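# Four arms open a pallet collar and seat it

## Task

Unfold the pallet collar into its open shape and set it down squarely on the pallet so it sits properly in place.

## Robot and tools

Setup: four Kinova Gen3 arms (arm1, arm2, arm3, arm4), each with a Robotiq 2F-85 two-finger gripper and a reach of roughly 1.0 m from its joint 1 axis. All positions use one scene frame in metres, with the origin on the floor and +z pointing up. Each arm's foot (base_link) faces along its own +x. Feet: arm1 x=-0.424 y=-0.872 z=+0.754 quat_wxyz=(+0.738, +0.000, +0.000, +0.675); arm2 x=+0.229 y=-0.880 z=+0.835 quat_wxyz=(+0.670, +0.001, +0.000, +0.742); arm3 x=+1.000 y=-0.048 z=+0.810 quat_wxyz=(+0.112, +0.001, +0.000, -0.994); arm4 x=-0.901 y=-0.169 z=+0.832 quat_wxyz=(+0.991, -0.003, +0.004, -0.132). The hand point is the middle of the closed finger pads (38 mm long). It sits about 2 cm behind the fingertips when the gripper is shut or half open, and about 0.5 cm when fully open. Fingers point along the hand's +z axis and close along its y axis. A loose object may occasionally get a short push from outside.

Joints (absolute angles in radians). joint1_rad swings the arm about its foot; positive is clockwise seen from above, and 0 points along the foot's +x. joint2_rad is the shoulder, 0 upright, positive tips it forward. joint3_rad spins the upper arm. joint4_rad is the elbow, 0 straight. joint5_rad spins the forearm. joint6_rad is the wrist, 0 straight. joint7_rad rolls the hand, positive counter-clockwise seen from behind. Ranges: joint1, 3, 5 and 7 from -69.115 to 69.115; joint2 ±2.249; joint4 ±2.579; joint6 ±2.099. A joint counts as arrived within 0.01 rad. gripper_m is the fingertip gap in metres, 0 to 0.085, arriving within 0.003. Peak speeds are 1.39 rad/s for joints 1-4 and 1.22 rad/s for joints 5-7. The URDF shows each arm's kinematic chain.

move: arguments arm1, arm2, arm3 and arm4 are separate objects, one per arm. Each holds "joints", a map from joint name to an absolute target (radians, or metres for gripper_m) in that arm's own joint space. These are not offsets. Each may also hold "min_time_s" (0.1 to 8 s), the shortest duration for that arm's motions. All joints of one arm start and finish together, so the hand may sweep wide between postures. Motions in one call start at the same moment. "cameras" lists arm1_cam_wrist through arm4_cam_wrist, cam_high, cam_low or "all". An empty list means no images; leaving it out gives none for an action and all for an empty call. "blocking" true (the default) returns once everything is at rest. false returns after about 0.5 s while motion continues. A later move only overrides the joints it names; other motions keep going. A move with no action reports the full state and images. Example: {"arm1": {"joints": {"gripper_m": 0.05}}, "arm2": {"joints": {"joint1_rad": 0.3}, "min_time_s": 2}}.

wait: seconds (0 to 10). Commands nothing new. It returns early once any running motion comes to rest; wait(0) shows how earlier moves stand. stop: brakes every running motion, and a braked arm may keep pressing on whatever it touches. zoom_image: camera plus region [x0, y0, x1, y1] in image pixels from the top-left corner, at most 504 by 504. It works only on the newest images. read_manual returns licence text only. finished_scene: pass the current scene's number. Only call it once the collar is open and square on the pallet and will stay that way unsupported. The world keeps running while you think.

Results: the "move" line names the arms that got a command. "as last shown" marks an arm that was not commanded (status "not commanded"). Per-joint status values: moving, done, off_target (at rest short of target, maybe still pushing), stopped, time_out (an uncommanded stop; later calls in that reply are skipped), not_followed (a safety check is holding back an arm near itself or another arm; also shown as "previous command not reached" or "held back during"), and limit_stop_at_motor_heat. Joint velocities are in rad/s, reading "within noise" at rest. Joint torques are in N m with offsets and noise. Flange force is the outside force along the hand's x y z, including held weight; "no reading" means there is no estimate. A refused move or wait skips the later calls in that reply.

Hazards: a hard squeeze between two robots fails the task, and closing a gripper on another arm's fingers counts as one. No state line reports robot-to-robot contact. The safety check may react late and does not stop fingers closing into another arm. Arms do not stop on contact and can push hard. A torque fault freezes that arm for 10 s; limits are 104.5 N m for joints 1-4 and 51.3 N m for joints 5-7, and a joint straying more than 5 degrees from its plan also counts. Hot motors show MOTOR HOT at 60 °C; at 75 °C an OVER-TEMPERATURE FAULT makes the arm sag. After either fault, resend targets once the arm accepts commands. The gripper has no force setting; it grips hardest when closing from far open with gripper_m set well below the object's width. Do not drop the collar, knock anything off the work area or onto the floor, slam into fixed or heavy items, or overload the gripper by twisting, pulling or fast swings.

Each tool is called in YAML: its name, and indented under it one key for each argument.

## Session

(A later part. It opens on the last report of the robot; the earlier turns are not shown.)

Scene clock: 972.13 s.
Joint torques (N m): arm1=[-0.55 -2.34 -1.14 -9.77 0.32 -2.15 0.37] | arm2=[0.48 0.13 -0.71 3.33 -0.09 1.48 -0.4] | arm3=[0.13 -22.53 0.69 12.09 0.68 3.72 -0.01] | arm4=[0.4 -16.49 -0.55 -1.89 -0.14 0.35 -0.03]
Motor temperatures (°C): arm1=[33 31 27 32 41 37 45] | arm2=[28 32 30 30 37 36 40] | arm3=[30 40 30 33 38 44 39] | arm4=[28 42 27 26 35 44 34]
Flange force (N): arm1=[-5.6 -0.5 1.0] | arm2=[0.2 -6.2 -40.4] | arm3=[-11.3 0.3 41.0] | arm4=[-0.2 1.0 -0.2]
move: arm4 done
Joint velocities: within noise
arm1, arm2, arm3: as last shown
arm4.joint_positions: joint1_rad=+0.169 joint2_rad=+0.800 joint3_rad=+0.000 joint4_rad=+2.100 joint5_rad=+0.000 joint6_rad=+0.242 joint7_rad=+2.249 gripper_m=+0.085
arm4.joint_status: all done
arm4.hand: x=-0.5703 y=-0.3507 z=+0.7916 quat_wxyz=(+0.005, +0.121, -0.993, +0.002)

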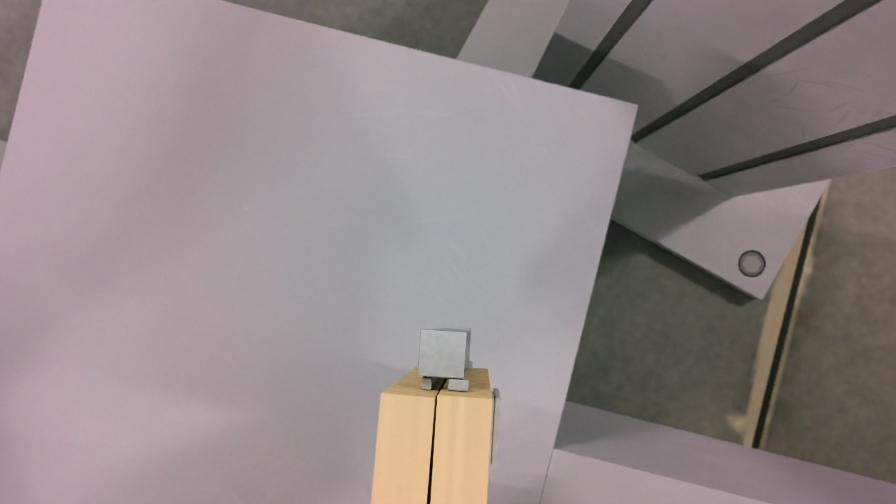

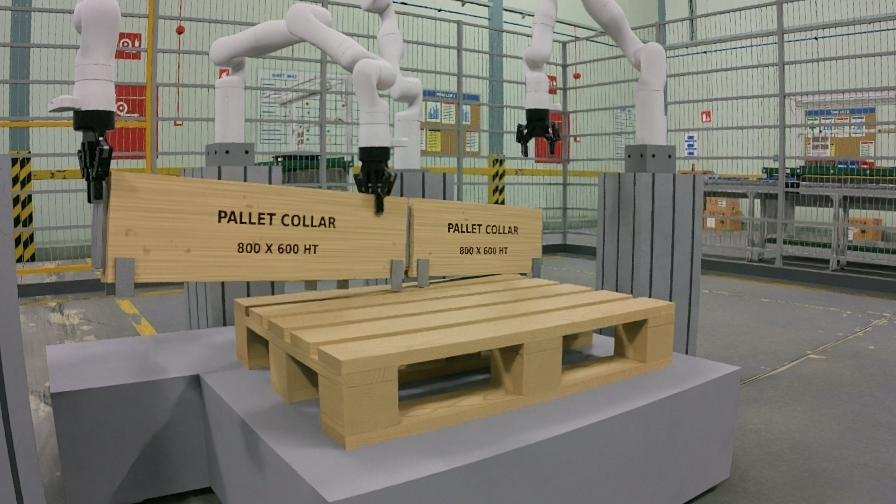

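move:
  arm4: {"joints":{"joint1_rad":0.2063,"joint2_rad":1.1602,"joint4_rad":2.0518,"joint6_rad":-0.0704,"joint7_rad":2.26},"min_time_s":1.5}

move:
  arm4: {"joints":{"joint2_rad":1.2662,"joint4_rad":1.9636,"joint6_rad":-0.0882},"min_time_s":1.5}

move:
  arm4: {"joints":{"gripper_m":0.005}}
  cameras: ["arm4_cam_wrist"]

Scene clock: 999.57 s.
Joint torques (N m): arm1=[-0.56 -2.3 -1.19 -9.79 0.3 -2.17 0.38] | arm2=[0.54 0.15 -0.78 3.29 -0.14 1.53 -0.45] | arm3=[0.12 -22.5 0.7 12.05 0.65 3.76 0.03] | arm4=[0.36 -17.73 -0.5 0.82 -0.18 0.34 -0.05]
Motor temperatures (°C): arm1=[33 31 27 32 41 37 45] | arm2=[28 32 30 29 37 36 40] | arm3=[30 39 30 33 38 43 39] | arm4=[28 41 27 26 35 44 34]
Flange force (N): arm1=[-5.5 -0.7 0.9] | arm2=[0.2 -6.9 -40.5] | arm3=[-11.1 0.3 40.9] | arm4=[0.4 0.5 -0.4]
move: arm4 done
Joint velocities: within noise
arm1, arm2, arm3: as last shown
arm4.joint_positions: joint1_rad=+0.206 joint2_rad=+1.160 joint3_rad=+0.000 joint4_rad=+2.052 joint5_rad=+0.000 joint6_rad=-0.070 joint7_rad=+2.260 gripper_m=+0.085
arm4.joint_status: all done
arm4.hand: x=-0.5904 y=-0.3573 z=+0.6583 quat_wxyz=(+0.005, +0.108, -0.994, +0.002)
pictures: none

Scene clock: 1001.37 s.
Joint torques (N m): arm1=[-0.55 -2.28 -1.18 -9.77 0.32 -2.11 0.39] | arm2=[0.44 0.12 -0.82 3.32 -0.12 1.56 -0.38] | arm3=[0.1 -22.5 0.72 12.06 0.68 3.77 0.02] | arm4=[0.37 -18.32 -0.5 1.03 -0.15 0.32 0]
Motor temperatures (°C): arm1=[33 31 27 32 41 37 45] | arm2=[28 32 30 29 37 36 40] | arm3=[30 39 30 33 38 43 39] | arm4=[28 41 27 26 35 44 34]
Flange force (N): arm1=[-5.5 -0.7 1.1] | arm2=[0.1 -6.8 -40.4] | arm3=[-11.0 0.3 41.0] | arm4=[0.2 0.4 -0.4]
move: arm4 done
Joint velocities: within noise
arm1.joint_positions: joint1_rad=-0.100 joint2_rad=-0.488 joint3_rad=-0.090 joint4_rad=+1.489 joint5_rad=-0.024 joint6_rad=+1.350 joint7_rad=+1.015 gripper_m=+0.085
arm1.joint_status: not commanded
arm1.hand: x=-0.4454 y=-0.5842 z=+1.3601 quat_wxyz=(-0.178, +0.493, -0.780, -0.340)
arm2, arm3: as last shown
arm4.joint_positions: joint1_rad=+0.206 joint2_rad=+1.266 joint3_rad=+0.000 joint4_rad=+1.964 joint5_rad=+0.000 joint6_rad=-0.088 joint7_rad=+2.260 gripper_m=+0.085
arm4.joint_status: all done
arm4.hand: x=-0.5818 y=-0.3621 z=+0.6169 quat_wxyz=(+0.005, +0.108, -0.994, +0.002)
pictures: none

Scene clock: 1002.43 s.
Joint torques (N m): arm1=[-0.54 -2.33 -1.17 -9.75 0.32 -2.13 0.35] | arm2=[-1.01 -1.48 -1.97 4.84 -0.87 4.51 -0.54] | arm3=[-0.12 -22.18 -0.48 9.18 0.88 2.61 -0.06] | arm4=[5.16 -18.29 6.51 -4.24 -0.95 -2.1 -0.49]
Motor temperatures (°C): arm1=[33 31 27 32 41 37 45] | arm2=[28 31 30 29 37 36 40] | arm3=[30 39 30 33 38 43 39] | arm4=[28 41 27 26 35 44 34]
Flange force (N): arm1=[-5.7 -0.7 1.0] | arm2=[-2.2 -4.0 -33.1] | arm3=[-6.8 -0.2 34.6] | arm4=[-1.2 15.0 -11.1]
move: arm4 off_target
Joint velocities: within noise
arm1: as last shown
arm2.joint_positions: joint1_rad=-0.169 joint2_rad=+1.532 joint3_rad=+0.000 joint4_rad=+0.649 joint5_rad=+0.000 joint6_rad=+0.961 joint7_rad=-0.053 gripper_m=+0.019
arm2.joint_status: not commanded
arm2.hand: x=+0.0706 y=-0.2199 z=+0.6467 quat_wxyz=(+0.001, +0.109, -0.994, -0.001)
arm3.joint_positions: joint1_rad=+0.026 joint2_rad=+1.016 joint3_rad=+0.000 joint4_rad=+2.350 joint5_rad=+0.000 joint6_rad=-0.224 joint7_rad=+1.617 gripper_m=+0.016
arm3.joint_status: not commanded
arm3.hand: x=+0.7135 y=-0.0805 z=+0.6980 quat_wxyz=(+0.000, -0.992, -0.122, -0.001)
arm4.joint_positions: joint1_rad=+0.206 joint2_rad=+1.266 joint3_rad=+0.000 joint4_rad=+1.964 joint5_rad=+0.000 joint6_rad=-0.088 joint7_rad=+2.260 gripper_m=+0.016
arm4.joint_status: gripper_m off_target (ended at +0.016, target +0.005)
arm4.hand: x=-0.5819 y=-0.3620 z=+0.6168 quat_wxyz=(+0.005, +0.108, -0.994, +0.002)

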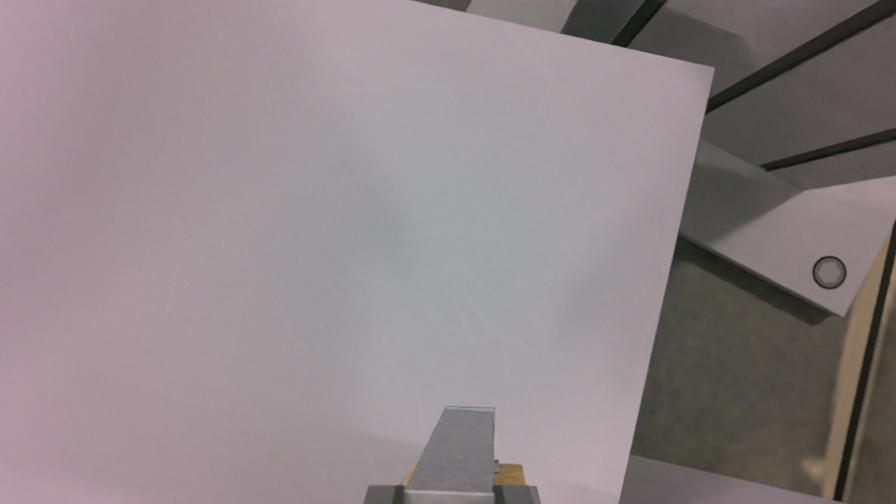

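move:
  arm4: {"joints":{"joint1_rad":0.3571,"joint2_rad":1.2774,"joint4_rad":1.7033,"joint6_rad":0.1609,"joint7_rad":2.5068},"min_time_s":4}
  cameras: ["arm2_cam_wrist","cam_high","arm4_cam_wrist"]

Scene clock: 1030.30 s.
Joint torques (N m): arm1=[-0.52 -2.32 -1.16 -9.86 0.31 -2.11 0.34] | arm2=[-15.13 -7.14 -12.55 3.05 -5.95 4.62 -0.69] | arm3=[-0.83 -28.95 -0.44 -7.41 0.56 -5.17 -0.25] | arm4=[-9.27 -42.69 -14.47 -16.28 -3.31 -6.06 -2.05]
Motor temperatures (°C): arm1=[33 31 27 32 41 37 45] | arm2=[28 31 30 29 37 37 40] | arm3=[30 38 30 33 38 43 39] | arm4=[28 41 27 26 35 44 34]
Flange force (N): arm1=[-5.3 -0.9 1.3] | arm2=[-23.1 -0.4 -24.0] | arm3=[19.4 0.1 23.4] | arm4=[33.8 5.5 24.2]
move: arm4 done
Joint velocities: within noise
arm1, arm3: as last shown
arm2.joint_positions: joint1_rad=-0.169 joint2_rad=+1.532 joint3_rad=+0.000 joint4_rad=+0.648 joint5_rad=+0.000 joint6_rad=+0.961 joint7_rad=-0.053 gripper_m=+0.019
arm2.joint_status: not commanded
arm2.hand: x=+0.0705 y=-0.2199 z=+0.6468 quat_wxyz=(+0.001, +0.109, -0.994, -0.001)
arm3.hand: x=+0.7134 y=-0.0806 z=+0.6980 quat_wxyz=(+0.000, -0.992, -0.122, -0.001)
arm4.joint_positions: joint1_rad=+0.357 joint2_rad=+1.277 joint3_rad=+0.000 joint4_rad=+1.703 joint5_rad=+0.000 joint6_rad=+0.161 joint7_rad=+2.507 gripper_m=+0.016
arm4.joint_status: all done
arm4.hand: x=-0.5498 y=-0.4545 z=+0.6153 quat_wxyz=(+0.005, +0.156, -0.988, +0.001)
pictures: arm2_cam_wrist, arm4_cam_wrist, cam_high

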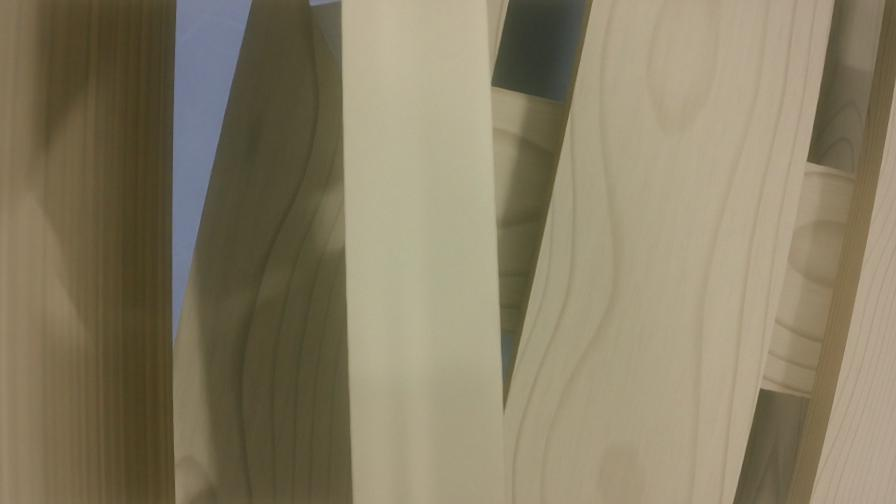

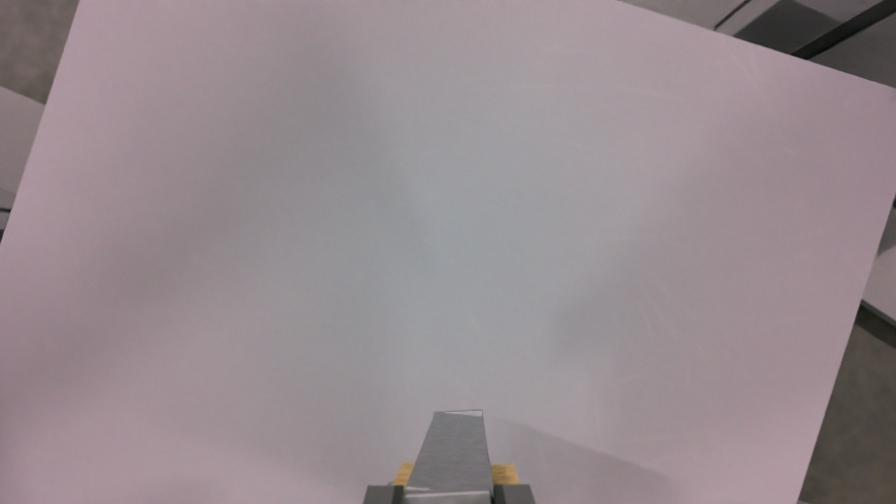

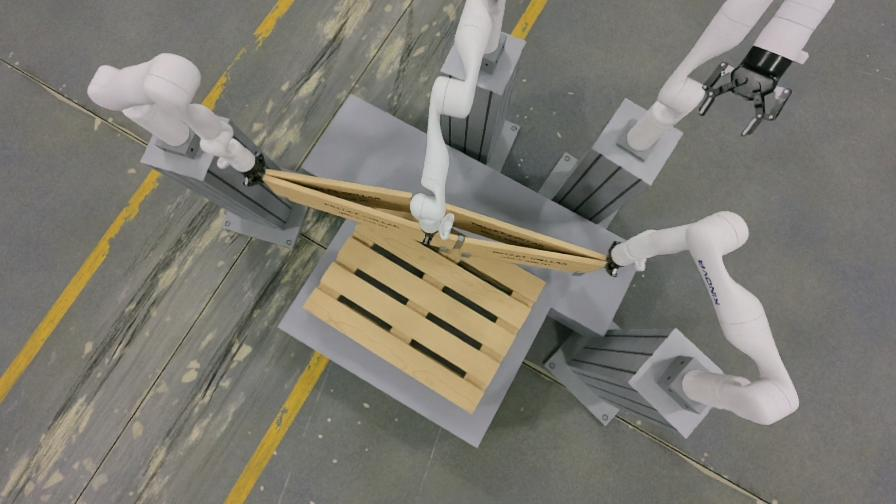

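move:
  arm4: {"joints":{"joint1_rad":0.4417,"joint2_rad":1.3415,"joint4_rad":1.358,"joint6_rad":0.4421,"joint7_rad":2.6787},"min_time_s":4}
  cameras: ["arm1_cam_wrist","cam_high","arm4_cam_wrist"]

zoom_image:
  camera: "cam_high"
  region: [220, 130, 660, 380]

Scene clock: 1050.43 s.
Joint torques (N m): arm1=[-0.56 -2.32 -1.12 -9.8 0.32 -2.09 0.34] | arm2=[-16.74 -2.79 -13.9 7.19 -6.61 7.32 -0.66] | arm3=[-0.66 -30.45 -0.26 -9.59 0.41 -6.11 -0.44] | arm4=[-17.45 -46.76 -21.98 -18.57 -7.53 -5.08 -2.99]
Motor temperatures (°C): arm1=[33 31 27 32 41 37 45] | arm2=[28 31 30 29 37 37 40] | arm3=[30 39 29 32 38 43 39] | arm4=[28 42 27 26 35 44 34]
Flange force (N): arm1=[-5.4 -0.6 1.2] | arm2=[-25.3 6.6 -24.7] | arm3=[23.5 0.7 24.1] | arm4=[42.7 3.2 25.2]
move: arm4 done
Joint velocities: within noise
arm1, arm2, arm3: as last shown
arm2.joint_positions: joint1_rad=-0.169 joint2_rad=+1.532 joint3_rad=+0.000 joint4_rad=+0.649 joint5_rad=+0.000 joint6_rad=+0.961 joint7_rad=-0.053 gripper_m=+0.019
arm3.joint_positions: joint1_rad=+0.026 joint2_rad=+1.015 joint3_rad=+0.000 joint4_rad=+2.350 joint5_rad=+0.000 joint6_rad=-0.224 joint7_rad=+1.617 gripper_m=+0.016
arm4.joint_positions: joint1_rad=+0.442 joint2_rad=+1.341 joint3_rad=+0.000 joint4_rad=+1.358 joint5_rad=+0.000 joint6_rad=+0.442 joint7_rad=+2.679 gripper_m=+0.016
arm4.joint_status: all done
arm4.hand: x=-0.5058 y=-0.5425 z=+0.6154 quat_wxyz=(+0.005, +0.199, -0.980, +0.001)
pictures: arm1_cam_wrist, arm4_cam_wrist, cam_high

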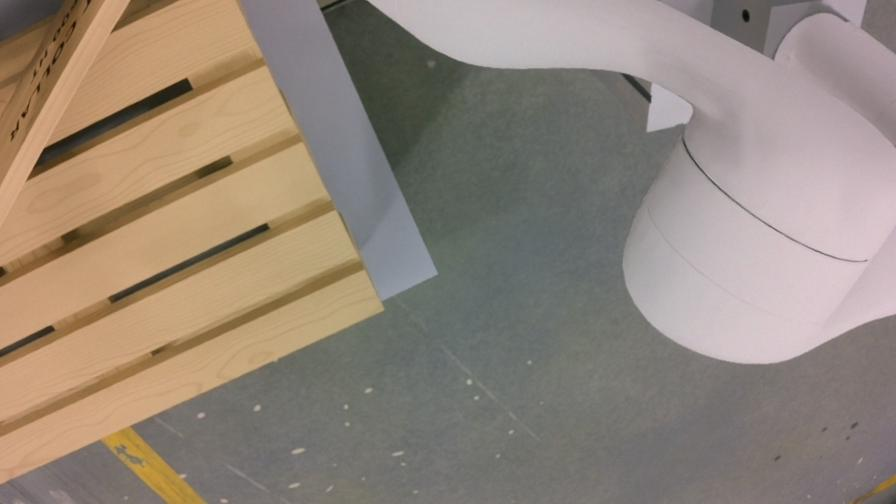

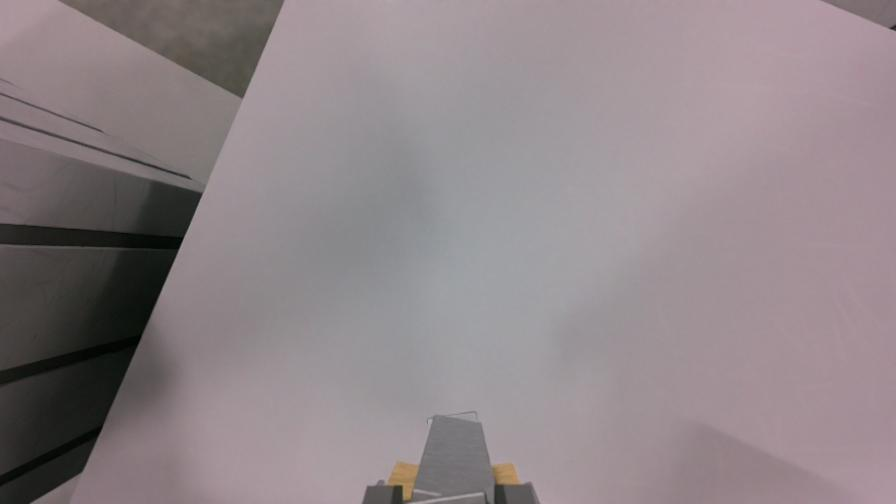

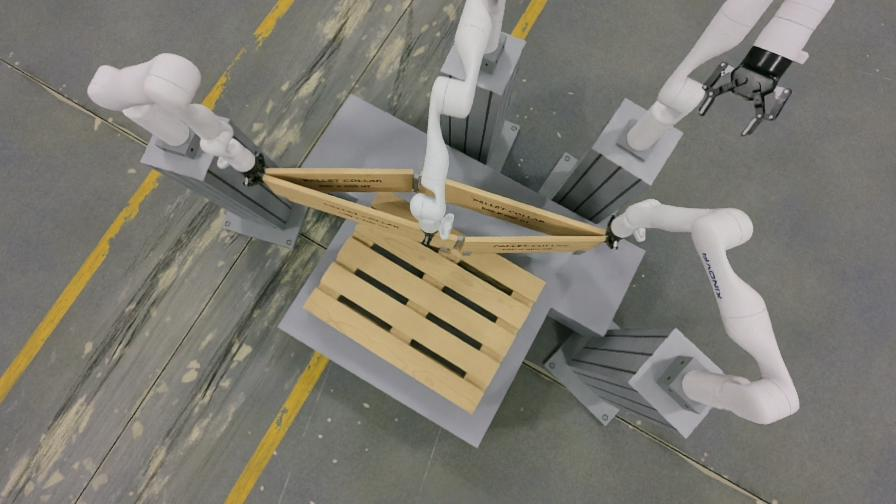

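Scaled by 1.145 from the camera's image (finer frame: 1280x720).

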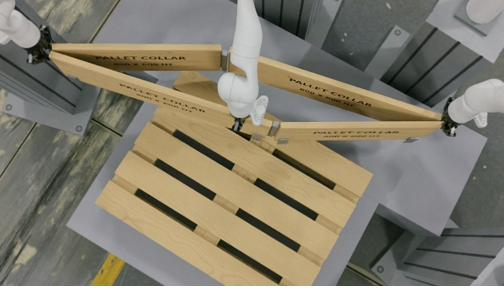

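move:
  arm1: {"joints":{"joint1_rad":0.5674,"joint2_rad":0.7324,"joint3_rad":0,"joint4_rad":1.4889,"joint5_rad":0,"joint6_rad":0.9203,"joint7_rad":0.8276}}
  cameras: ["arm1_cam_wrist"]

Scene clock: 1116.07 s.
Joint torques (N m): arm1=[-0.55 -22.37 -1.16 -7.27 0.28 -0.01 0.4] | arm2=[-16.76 -2.77 -13.88 7.13 -6.58 7.31 -0.65] | arm3=[-0.59 -30.46 -0.34 -9.57 0.38 -6.07 -0.44] | arm4=[-17.33 -46.75 -21.83 -18.53 -7.54 -5.1 -3.04]
Motor temperatures (°C): arm1=[32 31 27 31 41 36 45] | arm2=[29 30 30 29 37 37 40] | arm3=[30 39 29 32 38 43 39] | arm4=[29 46 28 28 35 44 34]
Flange force (N): arm1=[-2.3 1.7 2.4] | arm2=[-25.3 6.1 -24.9] | arm3=[23.6 0.8 24.2] | arm4=[42.4 3.1 25.2]
move: arm1 done
Joint velocities: within noise
arm1.joint_positions: joint1_rad=+0.567 joint2_rad=+0.732 joint3_rad=+0.000 joint4_rad=+1.489 joint5_rad=+0.000 joint6_rad=+0.920 joint7_rad=+0.828 gripper_m=+0.085
arm1.joint_status: all done
arm1.hand: x=-0.0795 y=-0.4660 z=+0.8494 quat_wxyz=(+0.000, +0.086, -0.996, +0.000)
arm2.joint_positions: joint1_rad=-0.169 joint2_rad=+1.532 joint3_rad=+0.000 joint4_rad=+0.648 joint5_rad=+0.000 joint6_rad=+0.961 joint7_rad=-0.053 gripper_m=+0.019
arm2.joint_status: not commanded
arm2.hand: x=+0.0706 y=-0.2199 z=+0.6468 quat_wxyz=(+0.001, +0.109, -0.994, -0.001)
arm3, arm4: as last shown
arm3.hand: x=+0.7134 y=-0.0805 z=+0.6980 quat_wxyz=(+0.000, -0.992, -0.122, -0.001)
arm4.hand: x=-0.5059 y=-0.5426 z=+0.6154 quat_wxyz=(+0.005, +0.199, -0.980, +0.001)

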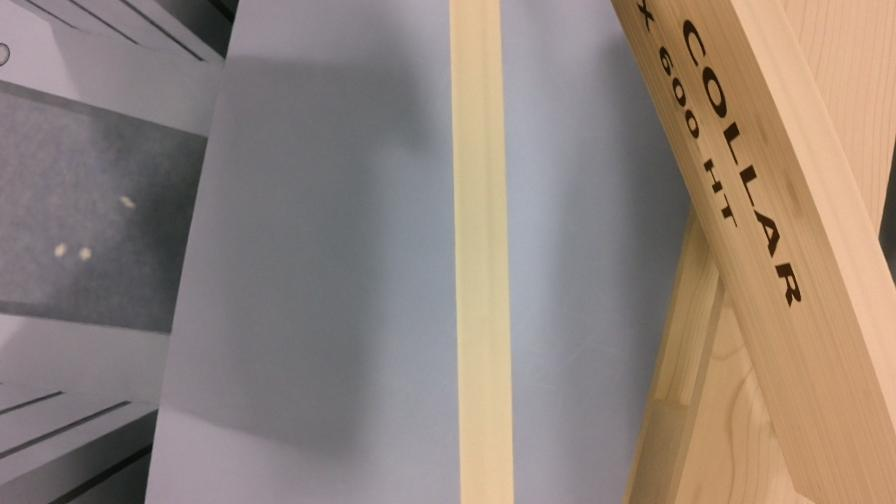

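move:
  arm1: {"joints":{"joint1_rad":0.5473,"joint2_rad":1.084,"joint4_rad":1.4858,"joint6_rad":0.5718,"joint7_rad":0.834,"gripper_m":0.07},"min_time_s":2}
  cameras: ["arm1_cam_wrist","cam_low"]

Scene clock: 1143.37 s.
Joint torques (N m): arm1=[-0.56 -24.37 -1.04 -4.92 0.25 -0.03 0.36] | arm2=[-16.73 -2.8 -13.89 7.17 -6.57 7.36 -0.64] | arm3=[-0.6 -30.49 -0.32 -9.54 0.43 -6.1 -0.44] | arm4=[-17.32 -46.77 -21.85 -18.59 -7.55 -5.08 -3.03]
Motor temperatures (°C): arm1=[32 31 27 31 41 36 45] | arm2=[29 30 30 29 37 37 40] | arm3=[30 38 29 32 38 43 39] | arm4=[29 47 28 28 35 44 34]
Flange force (N): arm1=[-1.6 1.2 3.1] | arm2=[-25.3 6.4 -24.7] | arm3=[23.5 0.9 24.3] | arm4=[42.5 3.3 25.2]
move: arm1 done
Joint velocities: within noise
arm1.joint_positions: joint1_rad=+0.547 joint2_rad=+1.084 joint3_rad=+0.000 joint4_rad=+1.486 joint5_rad=+0.000 joint6_rad=+0.572 joint7_rad=+0.834 gripper_m=+0.070
arm1.joint_status: all done
arm1.hand: x=-0.0815 y=-0.4507 z=+0.6593 quat_wxyz=(+0.000, +0.099, -0.995, +0.000)
arm2, arm3, arm4: as last shown

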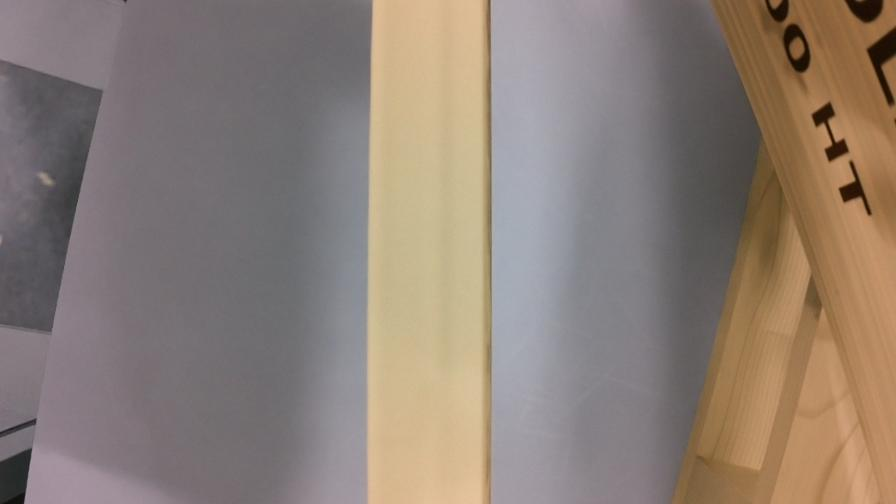

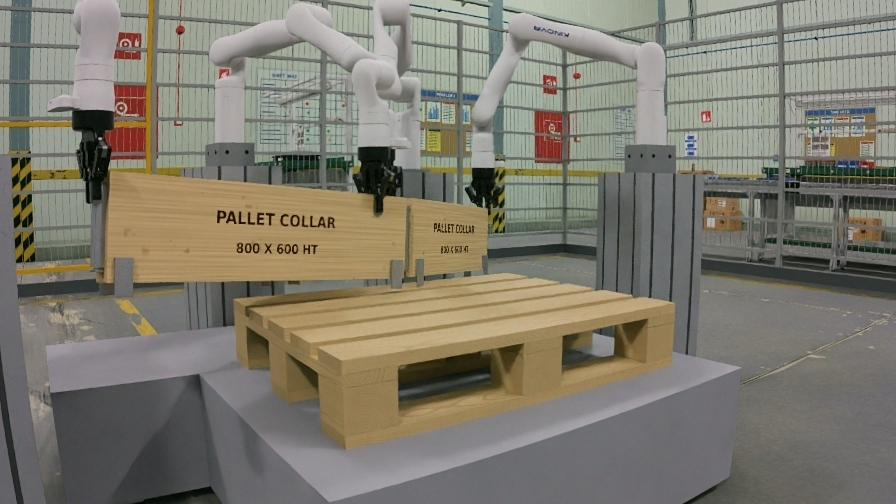

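move:
  arm1: {"joints":{"joint1_rad":0.5522,"joint2_rad":1.1598,"joint4_rad":1.4674,"joint6_rad":0.5144,"joint7_rad":0.8387,"gripper_m":0.055},"min_time_s":2}

move:
  arm1: {"joints":{"gripper_m":0.008}}
  cameras: ["arm1_cam_wrist"]

Scene clock: 1154.23 s.
Joint torques (N m): arm1=[-0.53 -24.61 -1.02 -4.53 0.23 -0.01 0.36] | arm2=[-16.74 -2.77 -13.91 7.14 -6.51 7.31 -0.7] | arm3=[-0.64 -30.43 -0.27 -9.56 0.43 -6.11 -0.42] | arm4=[-17.32 -46.77 -21.85 -18.57 -7.56 -5.1 -3.01]
Motor temperatures (°C): arm1=[32 31 27 31 41 36 45] | arm2=[29 30 30 29 37 37 40] | arm3=[30 38 29 32 38 43 39] | arm4=[29 47 28 28 35 44 34]
Flange force (N): arm1=[-1.2 0.9 3.2] | arm2=[-25.4 6.3 -24.9] | arm3=[23.4 0.8 24.0] | arm4=[42.4 3.2 25.2]
move: arm1 done
Joint velocities: within noise
arm1.joint_positions: joint1_rad=+0.552 joint2_rad=+1.160 joint3_rad=+0.000 joint4_rad=+1.467 joint5_rad=+0.000 joint6_rad=+0.514 joint7_rad=+0.839 gripper_m=+0.055
arm1.joint_status: all done
arm1.hand: x=-0.0805 y=-0.4537 z=+0.6213 quat_wxyz=(+0.000, +0.099, -0.995, +0.000)
arm2, arm3, arm4: as last shown
pictures: none

Scene clock: 1155.07 s.
Joint torques (N m): arm1=[-2.54 -23.72 -1.57 -8.82 0.07 -2.11 -0.16] | arm2=[-17.84 -3.79 -14.79 6.51 -6.99 6.98 -0.7] | arm3=[-2.3 -30.88 -2.77 -10.03 0.77 -6.35 -0.37] | arm4=[-16.19 -49.99 -20.5 -22.87 -7.28 -7.34 -2.99]
Motor temperatures (°C): arm1=[32 31 27 31 41 36 45] | arm2=[29 30 30 29 37 37 40] | arm3=[30 38 29 32 38 43 39] | arm4=[29 47 28 28 35 44 34]
Flange force (N): arm1=[5.3 -10.5 -4.8] | arm2=[-27.0 6.0 -23.9] | arm3=[24.5 -4.7 24.5] | arm4=[43.7 11.2 24.3]
move: arm1 off_target
Joint velocities: within noise
arm1.joint_positions: joint1_rad=+0.552 joint2_rad=+1.160 joint3_rad=+0.000 joint4_rad=+1.467 joint5_rad=+0.000 joint6_rad=+0.514 joint7_rad=+0.839 gripper_m=+0.019
arm1.joint_status: gripper_m off_target (ended at +0.019, target +0.008)
arm1.hand: x=-0.0805 y=-0.4537 z=+0.6213 quat_wxyz=(+0.000, +0.099, -0.995, +0.000)
arm2: as last shown
arm2.hand: x=+0.0706 y=-0.2199 z=+0.6467 quat_wxyz=(+0.001, +0.109, -0.994, -0.001)
arm3.joint_positions: joint1_rad=+0.026 joint2_rad=+1.016 joint3_rad=+0.000 joint4_rad=+2.350 joint5_rad=+0.000 joint6_rad=-0.224 joint7_rad=+1.617 gripper_m=+0.016
arm3.joint_status: not commanded
arm3.hand: x=+0.7135 y=-0.0805 z=+0.6980 quat_wxyz=(+0.000, -0.992, -0.122, -0.001)
arm4.joint_positions: joint1_rad=+0.442 joint2_rad=+1.342 joint3_rad=+0.000 joint4_rad=+1.358 joint5_rad=+0.000 joint6_rad=+0.442 joint7_rad=+2.679 gripper_m=+0.016
arm4.joint_status: not commanded
arm4.hand: x=-0.5060 y=-0.5425 z=+0.6153 quat_wxyz=(+0.005, +0.199, -0.980, +0.001)

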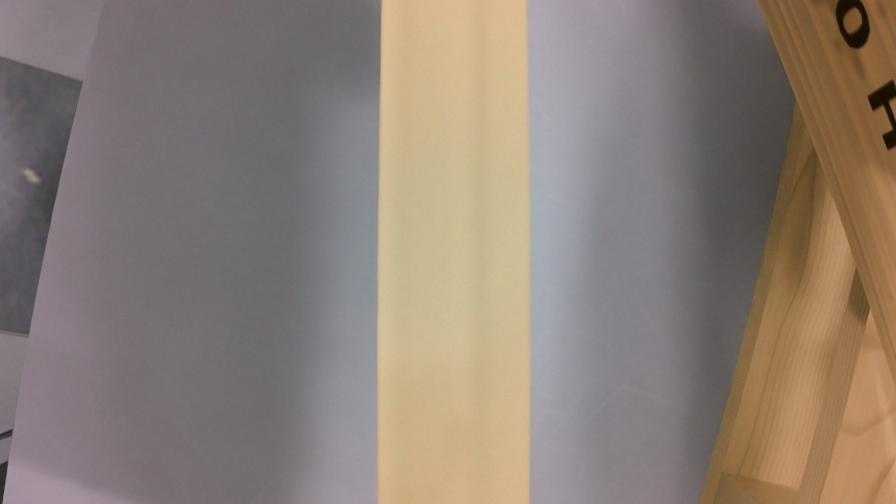

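move:
  arm4: {"joints":{"gripper_m":0.085}}

move:
  arm4: {"joints":{"joint2_rad":1.083,"joint4_rad":1.4775,"joint6_rad":0.5811},"min_time_s":1.5}

move:
  arm4: {"joints":{"joint1_rad":0.0494,"joint2_rad":1.1299,"joint4_rad":1.0706,"joint6_rad":0.9411,"joint7_rad":2.513,"gripper_m":0.07}}
  cameras: ["arm4_cam_wrist","cam_low"]

Scene clock: 1184.63 s.
Joint torques (N m): arm1=[2.87 -42.11 4.16 -14.26 1.74 -2.21 0.4] | arm2=[-7.02 0.77 -6.41 7.06 -2.83 5.21 -0.55] | arm3=[-0.74 -21.65 0.02 1.15 0.53 -0.63 -0.14] | arm4=[0.46 -23.42 -0.51 -3.71 -0.14 0.32 -0.04]
Motor temperatures (°C): arm1=[32 32 27 31 41 36 45] | arm2=[29 30 30 29 37 38 40] | arm3=[30 39 29 32 38 43 39] | arm4=[29 52 28 28 35 44 34]
Flange force (N): arm1=[13.0 -2.6 29.0] | arm2=[-10.9 4.4 -33.4] | arm3=[5.1 -1.0 18.0] | arm4=[-0.2 1.0 -0.4]
move: arm4 done
Joint velocities: within noise
arm1, arm2: as last shown
arm1.hand: x=-0.0804 y=-0.4538 z=+0.6213 quat_wxyz=(+0.000, +0.099, -0.995, +0.000)
arm2.hand: x=+0.0706 y=-0.2199 z=+0.6468 quat_wxyz=(+0.001, +0.109, -0.994, -0.001)
arm3.joint_positions: joint1_rad=+0.026 joint2_rad=+1.015 joint3_rad=+0.000 joint4_rad=+2.350 joint5_rad=+0.000 joint6_rad=-0.224 joint7_rad=+1.617 gripper_m=+0.016
arm3.joint_status: not commanded
arm3.hand: x=+0.7134 y=-0.0805 z=+0.6980 quat_wxyz=(+0.000, -0.992, -0.122, -0.001)
arm4.joint_positions: joint1_rad=+0.442 joint2_rad=+1.341 joint3_rad=+0.000 joint4_rad=+1.358 joint5_rad=+0.000 joint6_rad=+0.442 joint7_rad=+2.679 gripper_m=+0.085
arm4.joint_status: all done
arm4.hand: x=-0.5059 y=-0.5426 z=+0.6154 quat_wxyz=(+0.005, +0.199, -0.980, +0.001)
pictures: none

Scene clock: 1186.47 s.
Joint torques (N m): arm1=[2.92 -42.24 4.21 -14.31 1.77 -2.28 0.42] | arm2=[-6.94 0.8 -6.33 7.12 -2.85 5.17 -0.53] | arm3=[-0.69 -21.66 0.09 1.07 0.48 -0.66 -0.19] | arm4=[0.45 -22.75 -0.52 -4.8 -0.09 0.32 -0.06]
Motor temperatures (°C): arm1=[32 32 27 31 41 36 45] | arm2=[29 30 30 29 37 38 40] | arm3=[30 39 29 32 38 43 39] | arm4=[29 52 28 28 35 44 34]
Flange force (N): arm1=[13.0 -2.4 29.2] | arm2=[-10.8 4.9 -33.4] | arm3=[5.2 -1.0 17.9] | arm4=[-0.3 0.8 -0.2]
move: arm4 done
Joint velocities: within noise
arm1, arm2, arm3: as last shown
arm1.hand: x=-0.0805 y=-0.4537 z=+0.6213 quat_wxyz=(+0.000, +0.099, -0.995, +0.000)
arm4.joint_positions: joint1_rad=+0.442 joint2_rad=+1.083 joint3_rad=+0.000 joint4_rad=+1.478 joint5_rad=+0.000 joint6_rad=+0.581 joint7_rad=+2.679 gripper_m=+0.085
arm4.joint_status: all done
arm4.hand: x=-0.5048 y=-0.5421 z=+0.7383 quat_wxyz=(+0.005, +0.199, -0.980, +0.001)
pictures: none

Scene clock: 1188.10 s.
Joint torques (N m): arm1=[2.86 -42.23 4.16 -14.33 1.77 -2.24 0.44] | arm2=[-7.05 0.79 -6.37 7.04 -2.86 5.17 -0.51] | arm3=[-0.64 -21.68 0.07 1.05 0.53 -0.65 -0.17] | arm4=[0.45 -25.53 -0.46 -7.08 -0.13 0.32 -0.06]
Motor temperatures (°C): arm1=[32 32 27 31 41 36 45] | arm2=[29 30 30 29 37 38 40] | arm3=[30 39 29 32 38 43 39] | arm4=[29 52 28 28 35 44 34]
Flange force (N): arm1=[13.1 -2.5 29.2] | arm2=[-10.9 4.3 -33.5] | arm3=[5.3 -0.7 18.0] | arm4=[-0.1 0.7 -0.1]
move: arm4 done
Joint velocities: within noise
arm1, arm2, arm3: as last shown
arm4.joint_positions: joint1_rad=+0.049 joint2_rad=+1.130 joint3_rad=+0.000 joint4_rad=+1.071 joint5_rad=+0.000 joint6_rad=+0.941 joint7_rad=+2.513 gripper_m=+0.070
arm4.joint_status: all done
arm4.hand: x=-0.3061 y=-0.3896 z=+0.7958 quat_wxyz=(+0.005, +0.308, -0.951, +0.001)

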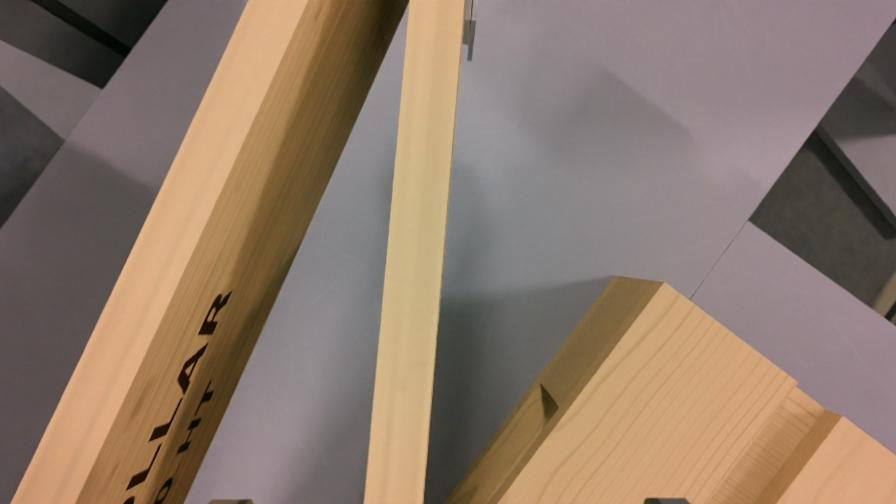

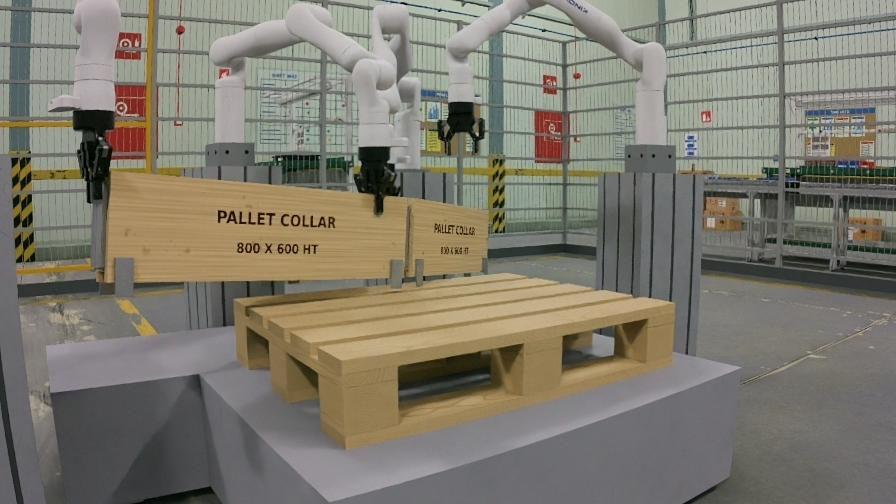

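move:
  arm4: {"joints":{"joint1_rad":0.0653,"joint2_rad":1.4161,"joint4_rad":0.8877,"joint6_rad":0.8378,"joint7_rad":2.454},"min_time_s":2}
  cameras: ["arm4_cam_wrist"]

Scene clock: 1205.23 s.
Joint torques (N m): arm1=[2.95 -42.25 4.14 -14.34 1.8 -2.24 0.39] | arm2=[-7.02 0.83 -6.37 7.08 -2.81 5.23 -0.5] | arm3=[-0.66 -21.71 0.08 1.1 0.51 -0.65 -0.2] | arm4=[0.43 -26.53 -0.44 -6.53 -0.13 0.33 -0.05]
Motor temperatures (°C): arm1=[32 34 27 32 41 36 45] | arm2=[29 30 30 29 37 37 40] | arm3=[30 38 29 32 38 43 38] | arm4=[29 51 28 28 35 44 34]
Flange force (N): arm1=[13.2 -2.5 29.2] | arm2=[-10.8 4.2 -33.5] | arm3=[5.2 -0.9 18.1] | arm4=[0.3 1.1 -0.5]
move: arm4 done
Joint velocities: within noise
arm1, arm2, arm3: as last shown
arm4.joint_positions: joint1_rad=+0.065 joint2_rad=+1.416 joint3_rad=+0.000 joint4_rad=+0.888 joint5_rad=+0.000 joint6_rad=+0.838 joint7_rad=+2.454 gripper_m=+0.070
arm4.joint_status: all done
arm4.hand: x=-0.2970 y=-0.4044 z=+0.6559 quat_wxyz=(+0.005, +0.273, -0.962, +0.001)

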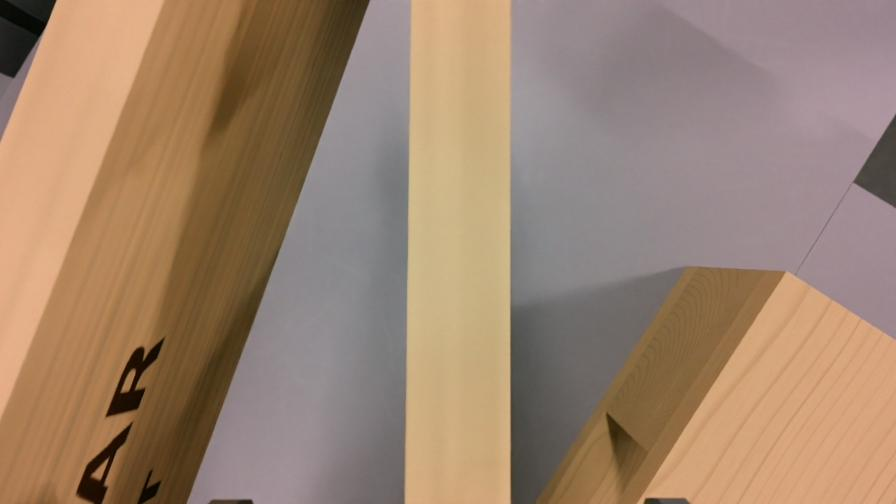

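move:
  arm4: {"joints":{"joint2_rad":1.526,"joint4_rad":0.7996,"joint6_rad":0.816,"gripper_m":0.055},"min_time_s":2}

move:
  arm4: {"joints":{"gripper_m":0.008}}
  cameras: ["cam_low","arm4_cam_wrist"]

Scene clock: 1217.77 s.
Joint torques (N m): arm1=[2.92 -42.18 4.19 -14.3 1.79 -2.24 0.42] | arm2=[-6.96 0.76 -6.35 7.16 -2.85 5.18 -0.54] | arm3=[-0.68 -21.69 0.03 1.07 0.46 -0.67 -0.19] | arm4=[0.42 -26.66 -0.49 -6.38 -0.13 0.3 -0.05]
Motor temperatures (°C): arm1=[32 35 27 32 41 36 45] | arm2=[29 30 30 29 37 37 40] | arm3=[30 38 29 32 38 43 38] | arm4=[29 50 28 28 35 44 34]
Flange force (N): arm1=[13.1 -2.4 29.1] | arm2=[-10.8 5.4 -33.2] | arm3=[5.1 -1.1 17.9] | arm4=[0.2 0.9 -0.4]
move: arm4 done
Joint velocities: within noise
arm1, arm3: as last shown
arm2.joint_positions: joint1_rad=-0.169 joint2_rad=+1.532 joint3_rad=+0.000 joint4_rad=+0.648 joint5_rad=+0.000 joint6_rad=+0.961 joint7_rad=-0.053 gripper_m=+0.019
arm2.joint_status: not commanded
arm2.hand: x=+0.0706 y=-0.2199 z=+0.6468 quat_wxyz=(+0.001, +0.109, -0.994, -0.001)
arm4.joint_positions: joint1_rad=+0.065 joint2_rad=+1.526 joint3_rad=+0.000 joint4_rad=+0.800 joint5_rad=+0.000 joint6_rad=+0.816 joint7_rad=+2.454 gripper_m=+0.055
arm4.joint_status: all done
arm4.hand: x=-0.2975 y=-0.4046 z=+0.6048 quat_wxyz=(+0.005, +0.273, -0.962, +0.001)
pictures: none

Scene clock: 1218.60 s.
Joint torques (N m): arm1=[-0.38 -44.36 0.58 -15.24 0.69 -2.34 0.22] | arm2=[-6.27 0.69 -5.88 6.05 -2.6 4.3 -0.6] | arm3=[-1.69 -21.21 -1.74 1.05 0.72 -0.58 -0.19] | arm4=[2.94 -26.53 2.12 -9.96 1.39 -2.89 0.47]
Motor temperatures (°C): arm1=[32 35 27 32 41 36 45] | arm2=[29 30 30 29 37 37 40] | arm3=[30 38 29 32 38 43 38] | arm4=[29 50 28 28 35 44 34]
Flange force (N): arm1=[9.6 -7.9 32.7] | arm2=[-9.9 0.8 -35.5] | arm3=[5.4 -4.6 16.6] | arm4=[3.0 12.4 -8.8]
move: arm4 off_target
Joint velocities: within noise
arm1, arm3: as last shown
arm2.joint_positions: joint1_rad=-0.169 joint2_rad=+1.532 joint3_rad=+0.000 joint4_rad=+0.649 joint5_rad=+0.000 joint6_rad=+0.961 joint7_rad=-0.053 gripper_m=+0.019
arm2.joint_status: not commanded
arm2.hand: x=+0.0706 y=-0.2199 z=+0.6467 quat_wxyz=(+0.001, +0.109, -0.994, -0.001)
arm3.hand: x=+0.7135 y=-0.0805 z=+0.6980 quat_wxyz=(+0.000, -0.992, -0.122, -0.001)
arm4.joint_positions: joint1_rad=+0.065 joint2_rad=+1.526 joint3_rad=+0.000 joint4_rad=+0.800 joint5_rad=+0.000 joint6_rad=+0.816 joint7_rad=+2.454 gripper_m=+0.019
arm4.joint_status: gripper_m off_target (ended at +0.019, target +0.008)
arm4.hand: x=-0.2975 y=-0.4045 z=+0.6048 quat_wxyz=(+0.005, +0.273, -0.962, +0.001)
pictures: arm4_cam_wrist, cam_low

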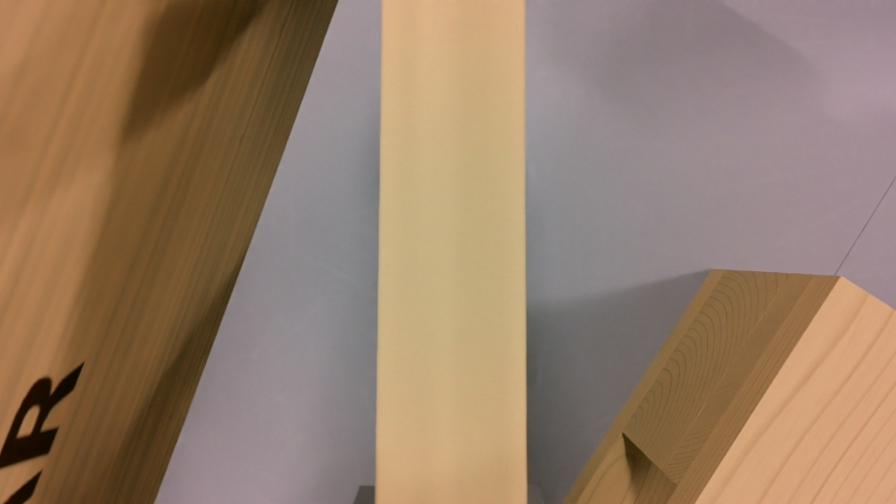

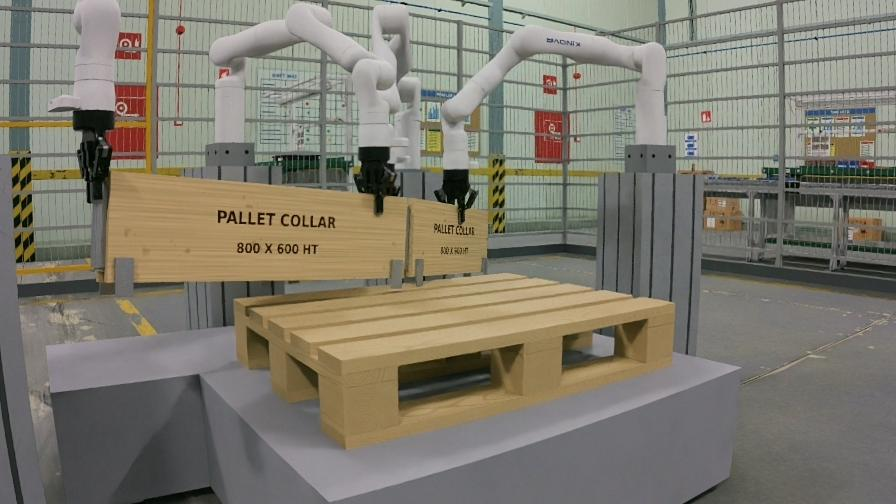

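move:
  arm3: {"joints":{"gripper_m":0.085}}

move:
  arm3: {"joints":{"joint2_rad":0.6703,"joint4_rad":2.3873,"joint6_rad":0.084},"min_time_s":1.5}

move:
  arm3: {"joints":{"joint1_rad":-0.1728,"joint2_rad":0.9528,"joint4_rad":1.4261,"joint6_rad":0.7627,"joint7_rad":1.7268,"gripper_m":0.07}}
  cameras: ["arm3_cam_wrist","cam_low"]

Scene clock: 1241.03 s.
Joint torques (N m): arm1=[1.03 -43.1 2.01 -13.42 0.57 -1.71 -0.36] | arm2=[-16.94 -25.13 -13.21 -2.85 -6.36 5.71 -0.84] | arm3=[-0.65 -15.17 0.37 1.25 0.46 0.11 -0.03] | arm4=[-6.68 -14 -5.76 -8.16 -1.9 -5.52 0.07]
Motor temperatures (°C): arm1=[32 37 27 32 41 36 45] | arm2=[29 30 30 29 37 37 40] | arm3=[30 37 29 32 38 43 38] | arm4=[29 49 28 27 35 44 34]
Flange force (N): arm1=[7.4 -4.1 32.4] | arm2=[-26.0 2.0 4.7] | arm3=[2.7 -0.8 -1.3] | arm4=[18.7 7.5 -34.0]
move: arm3 done
Joint velocities: within noise
arm1, arm2, arm4: as last shown
arm2.joint_positions: joint1_rad=-0.169 joint2_rad=+1.532 joint3_rad=+0.000 joint4_rad=+0.648 joint5_rad=+0.000 joint6_rad=+0.961 joint7_rad=-0.053 gripper_m=+0.019
arm3.joint_positions: joint1_rad=+0.026 joint2_rad=+1.015 joint3_rad=+0.000 joint4_rad=+2.350 joint5_rad=+0.000 joint6_rad=-0.224 joint7_rad=+1.617 gripper_m=+0.085
arm3.joint_status: all done
arm3.hand: x=+0.7134 y=-0.0806 z=+0.6980 quat_wxyz=(+0.000, -0.992, -0.122, -0.001)
arm4.hand: x=-0.2975 y=-0.4046 z=+0.6048 quat_wxyz=(+0.005, +0.273, -0.962, +0.001)
pictures: none

Scene clock: 1242.87 s.
Joint torques (N m): arm1=[0.99 -43.06 2 -13.37 0.57 -1.71 -0.32] | arm2=[-16.96 -25.18 -13.15 -2.9 -6.39 5.65 -0.85] | arm3=[-0.69 -13.37 0.22 -1.44 0.48 0.15 -0.01] | arm4=[-6.74 -14.05 -5.74 -8.21 -1.89 -5.52 0.05]
Motor temperatures (°C): arm1=[32 37 27 32 41 36 45] | arm2=[29 30 30 29 37 37 40] | arm3=[30 37 29 32 38 43 38] | arm4=[29 49 28 27 35 44 34]
Flange force (N): arm1=[7.3 -4.0 32.3] | arm2=[-26.0 2.1 4.7] | arm3=[2.7 -1.4 0.1] | arm4=[19.0 7.6 -34.0]
move: arm3 done
Joint velocities: within noise
arm1.joint_positions: joint1_rad=+0.552 joint2_rad=+1.160 joint3_rad=+0.000 joint4_rad=+1.467 joint5_rad=+0.000 joint6_rad=+0.514 joint7_rad=+0.839 gripper_m=+0.019
arm1.joint_status: not commanded
arm1.hand: x=-0.0805 y=-0.4537 z=+0.6213 quat_wxyz=(+0.000, +0.099, -0.995, +0.000)
arm2, arm4: as last shown
arm2.hand: x=+0.0706 y=-0.2199 z=+0.6468 quat_wxyz=(+0.001, +0.109, -0.994, -0.001)
arm3.joint_positions: joint1_rad=+0.026 joint2_rad=+0.670 joint3_rad=+0.000 joint4_rad=+2.387 joint5_rad=+0.000 joint6_rad=+0.084 joint7_rad=+1.617 gripper_m=+0.085
arm3.joint_status: all done
arm3.hand: x=+0.7132 y=-0.0805 z=+0.7992 quat_wxyz=(+0.000, -0.992, -0.122, -0.001)
pictures: none

Scene clock: 1245.17 s.
Joint torques (N m): arm1=[1.03 -43.04 2 -13.39 0.55 -1.7 -0.33] | arm2=[-16.92 -25.2 -13.3 -2.97 -6.41 5.63 -0.8] | arm3=[-0.73 -22.35 0.31 -6.84 0.46 0.13 -0.01] | arm4=[-6.75 -14.08 -5.76 -8.17 -1.88 -5.57 0.08]
Motor temperatures (°C): arm1=[32 37 27 32 41 36 45] | arm2=[29 30 30 29 37 37 40] | arm3=[30 37 29 32 38 43 38] | arm4=[29 49 28 27 35 44 34]
Flange force (N): arm1=[7.4 -4.1 32.3] | arm2=[-25.9 1.6 4.6] | arm3=[3.9 -0.5 -0.9] | arm4=[18.6 7.2 -33.9]
move: arm3 done
Joint velocities: within noise
arm1, arm2, arm4: as last shown
arm3.joint_positions: joint1_rad=-0.173 joint2_rad=+0.953 joint3_rad=+0.000 joint4_rad=+1.426 joint5_rad=+0.000 joint6_rad=+0.763 joint7_rad=+1.727 gripper_m=+0.070
arm3.joint_status: all done
arm3.hand: x=+0.4742 y=-0.2421 z=+0.7989 quat_wxyz=(-0.001, -0.962, -0.274, -0.001)

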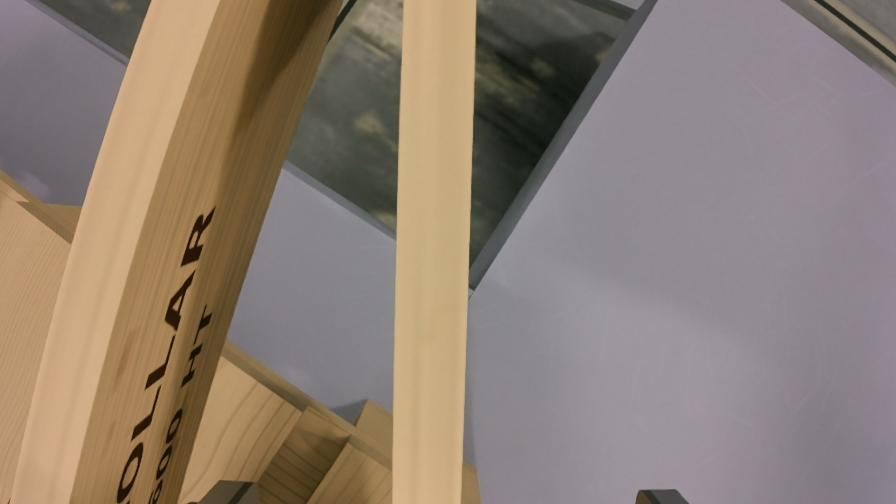

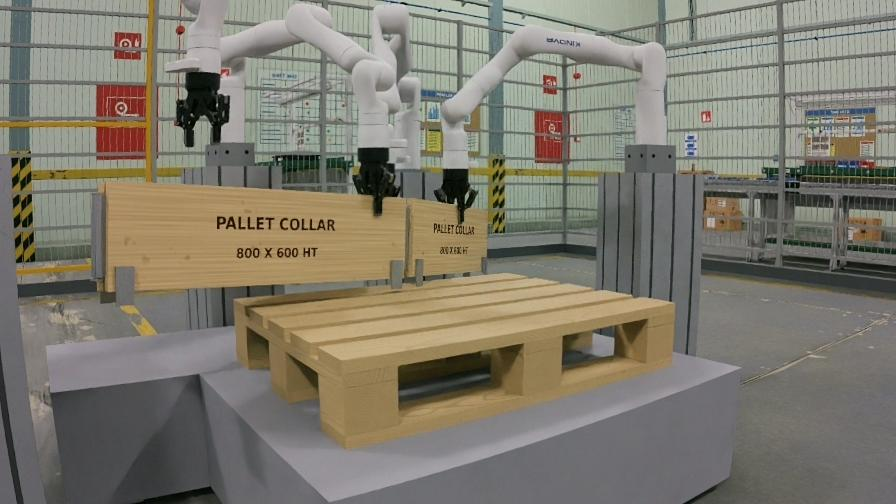

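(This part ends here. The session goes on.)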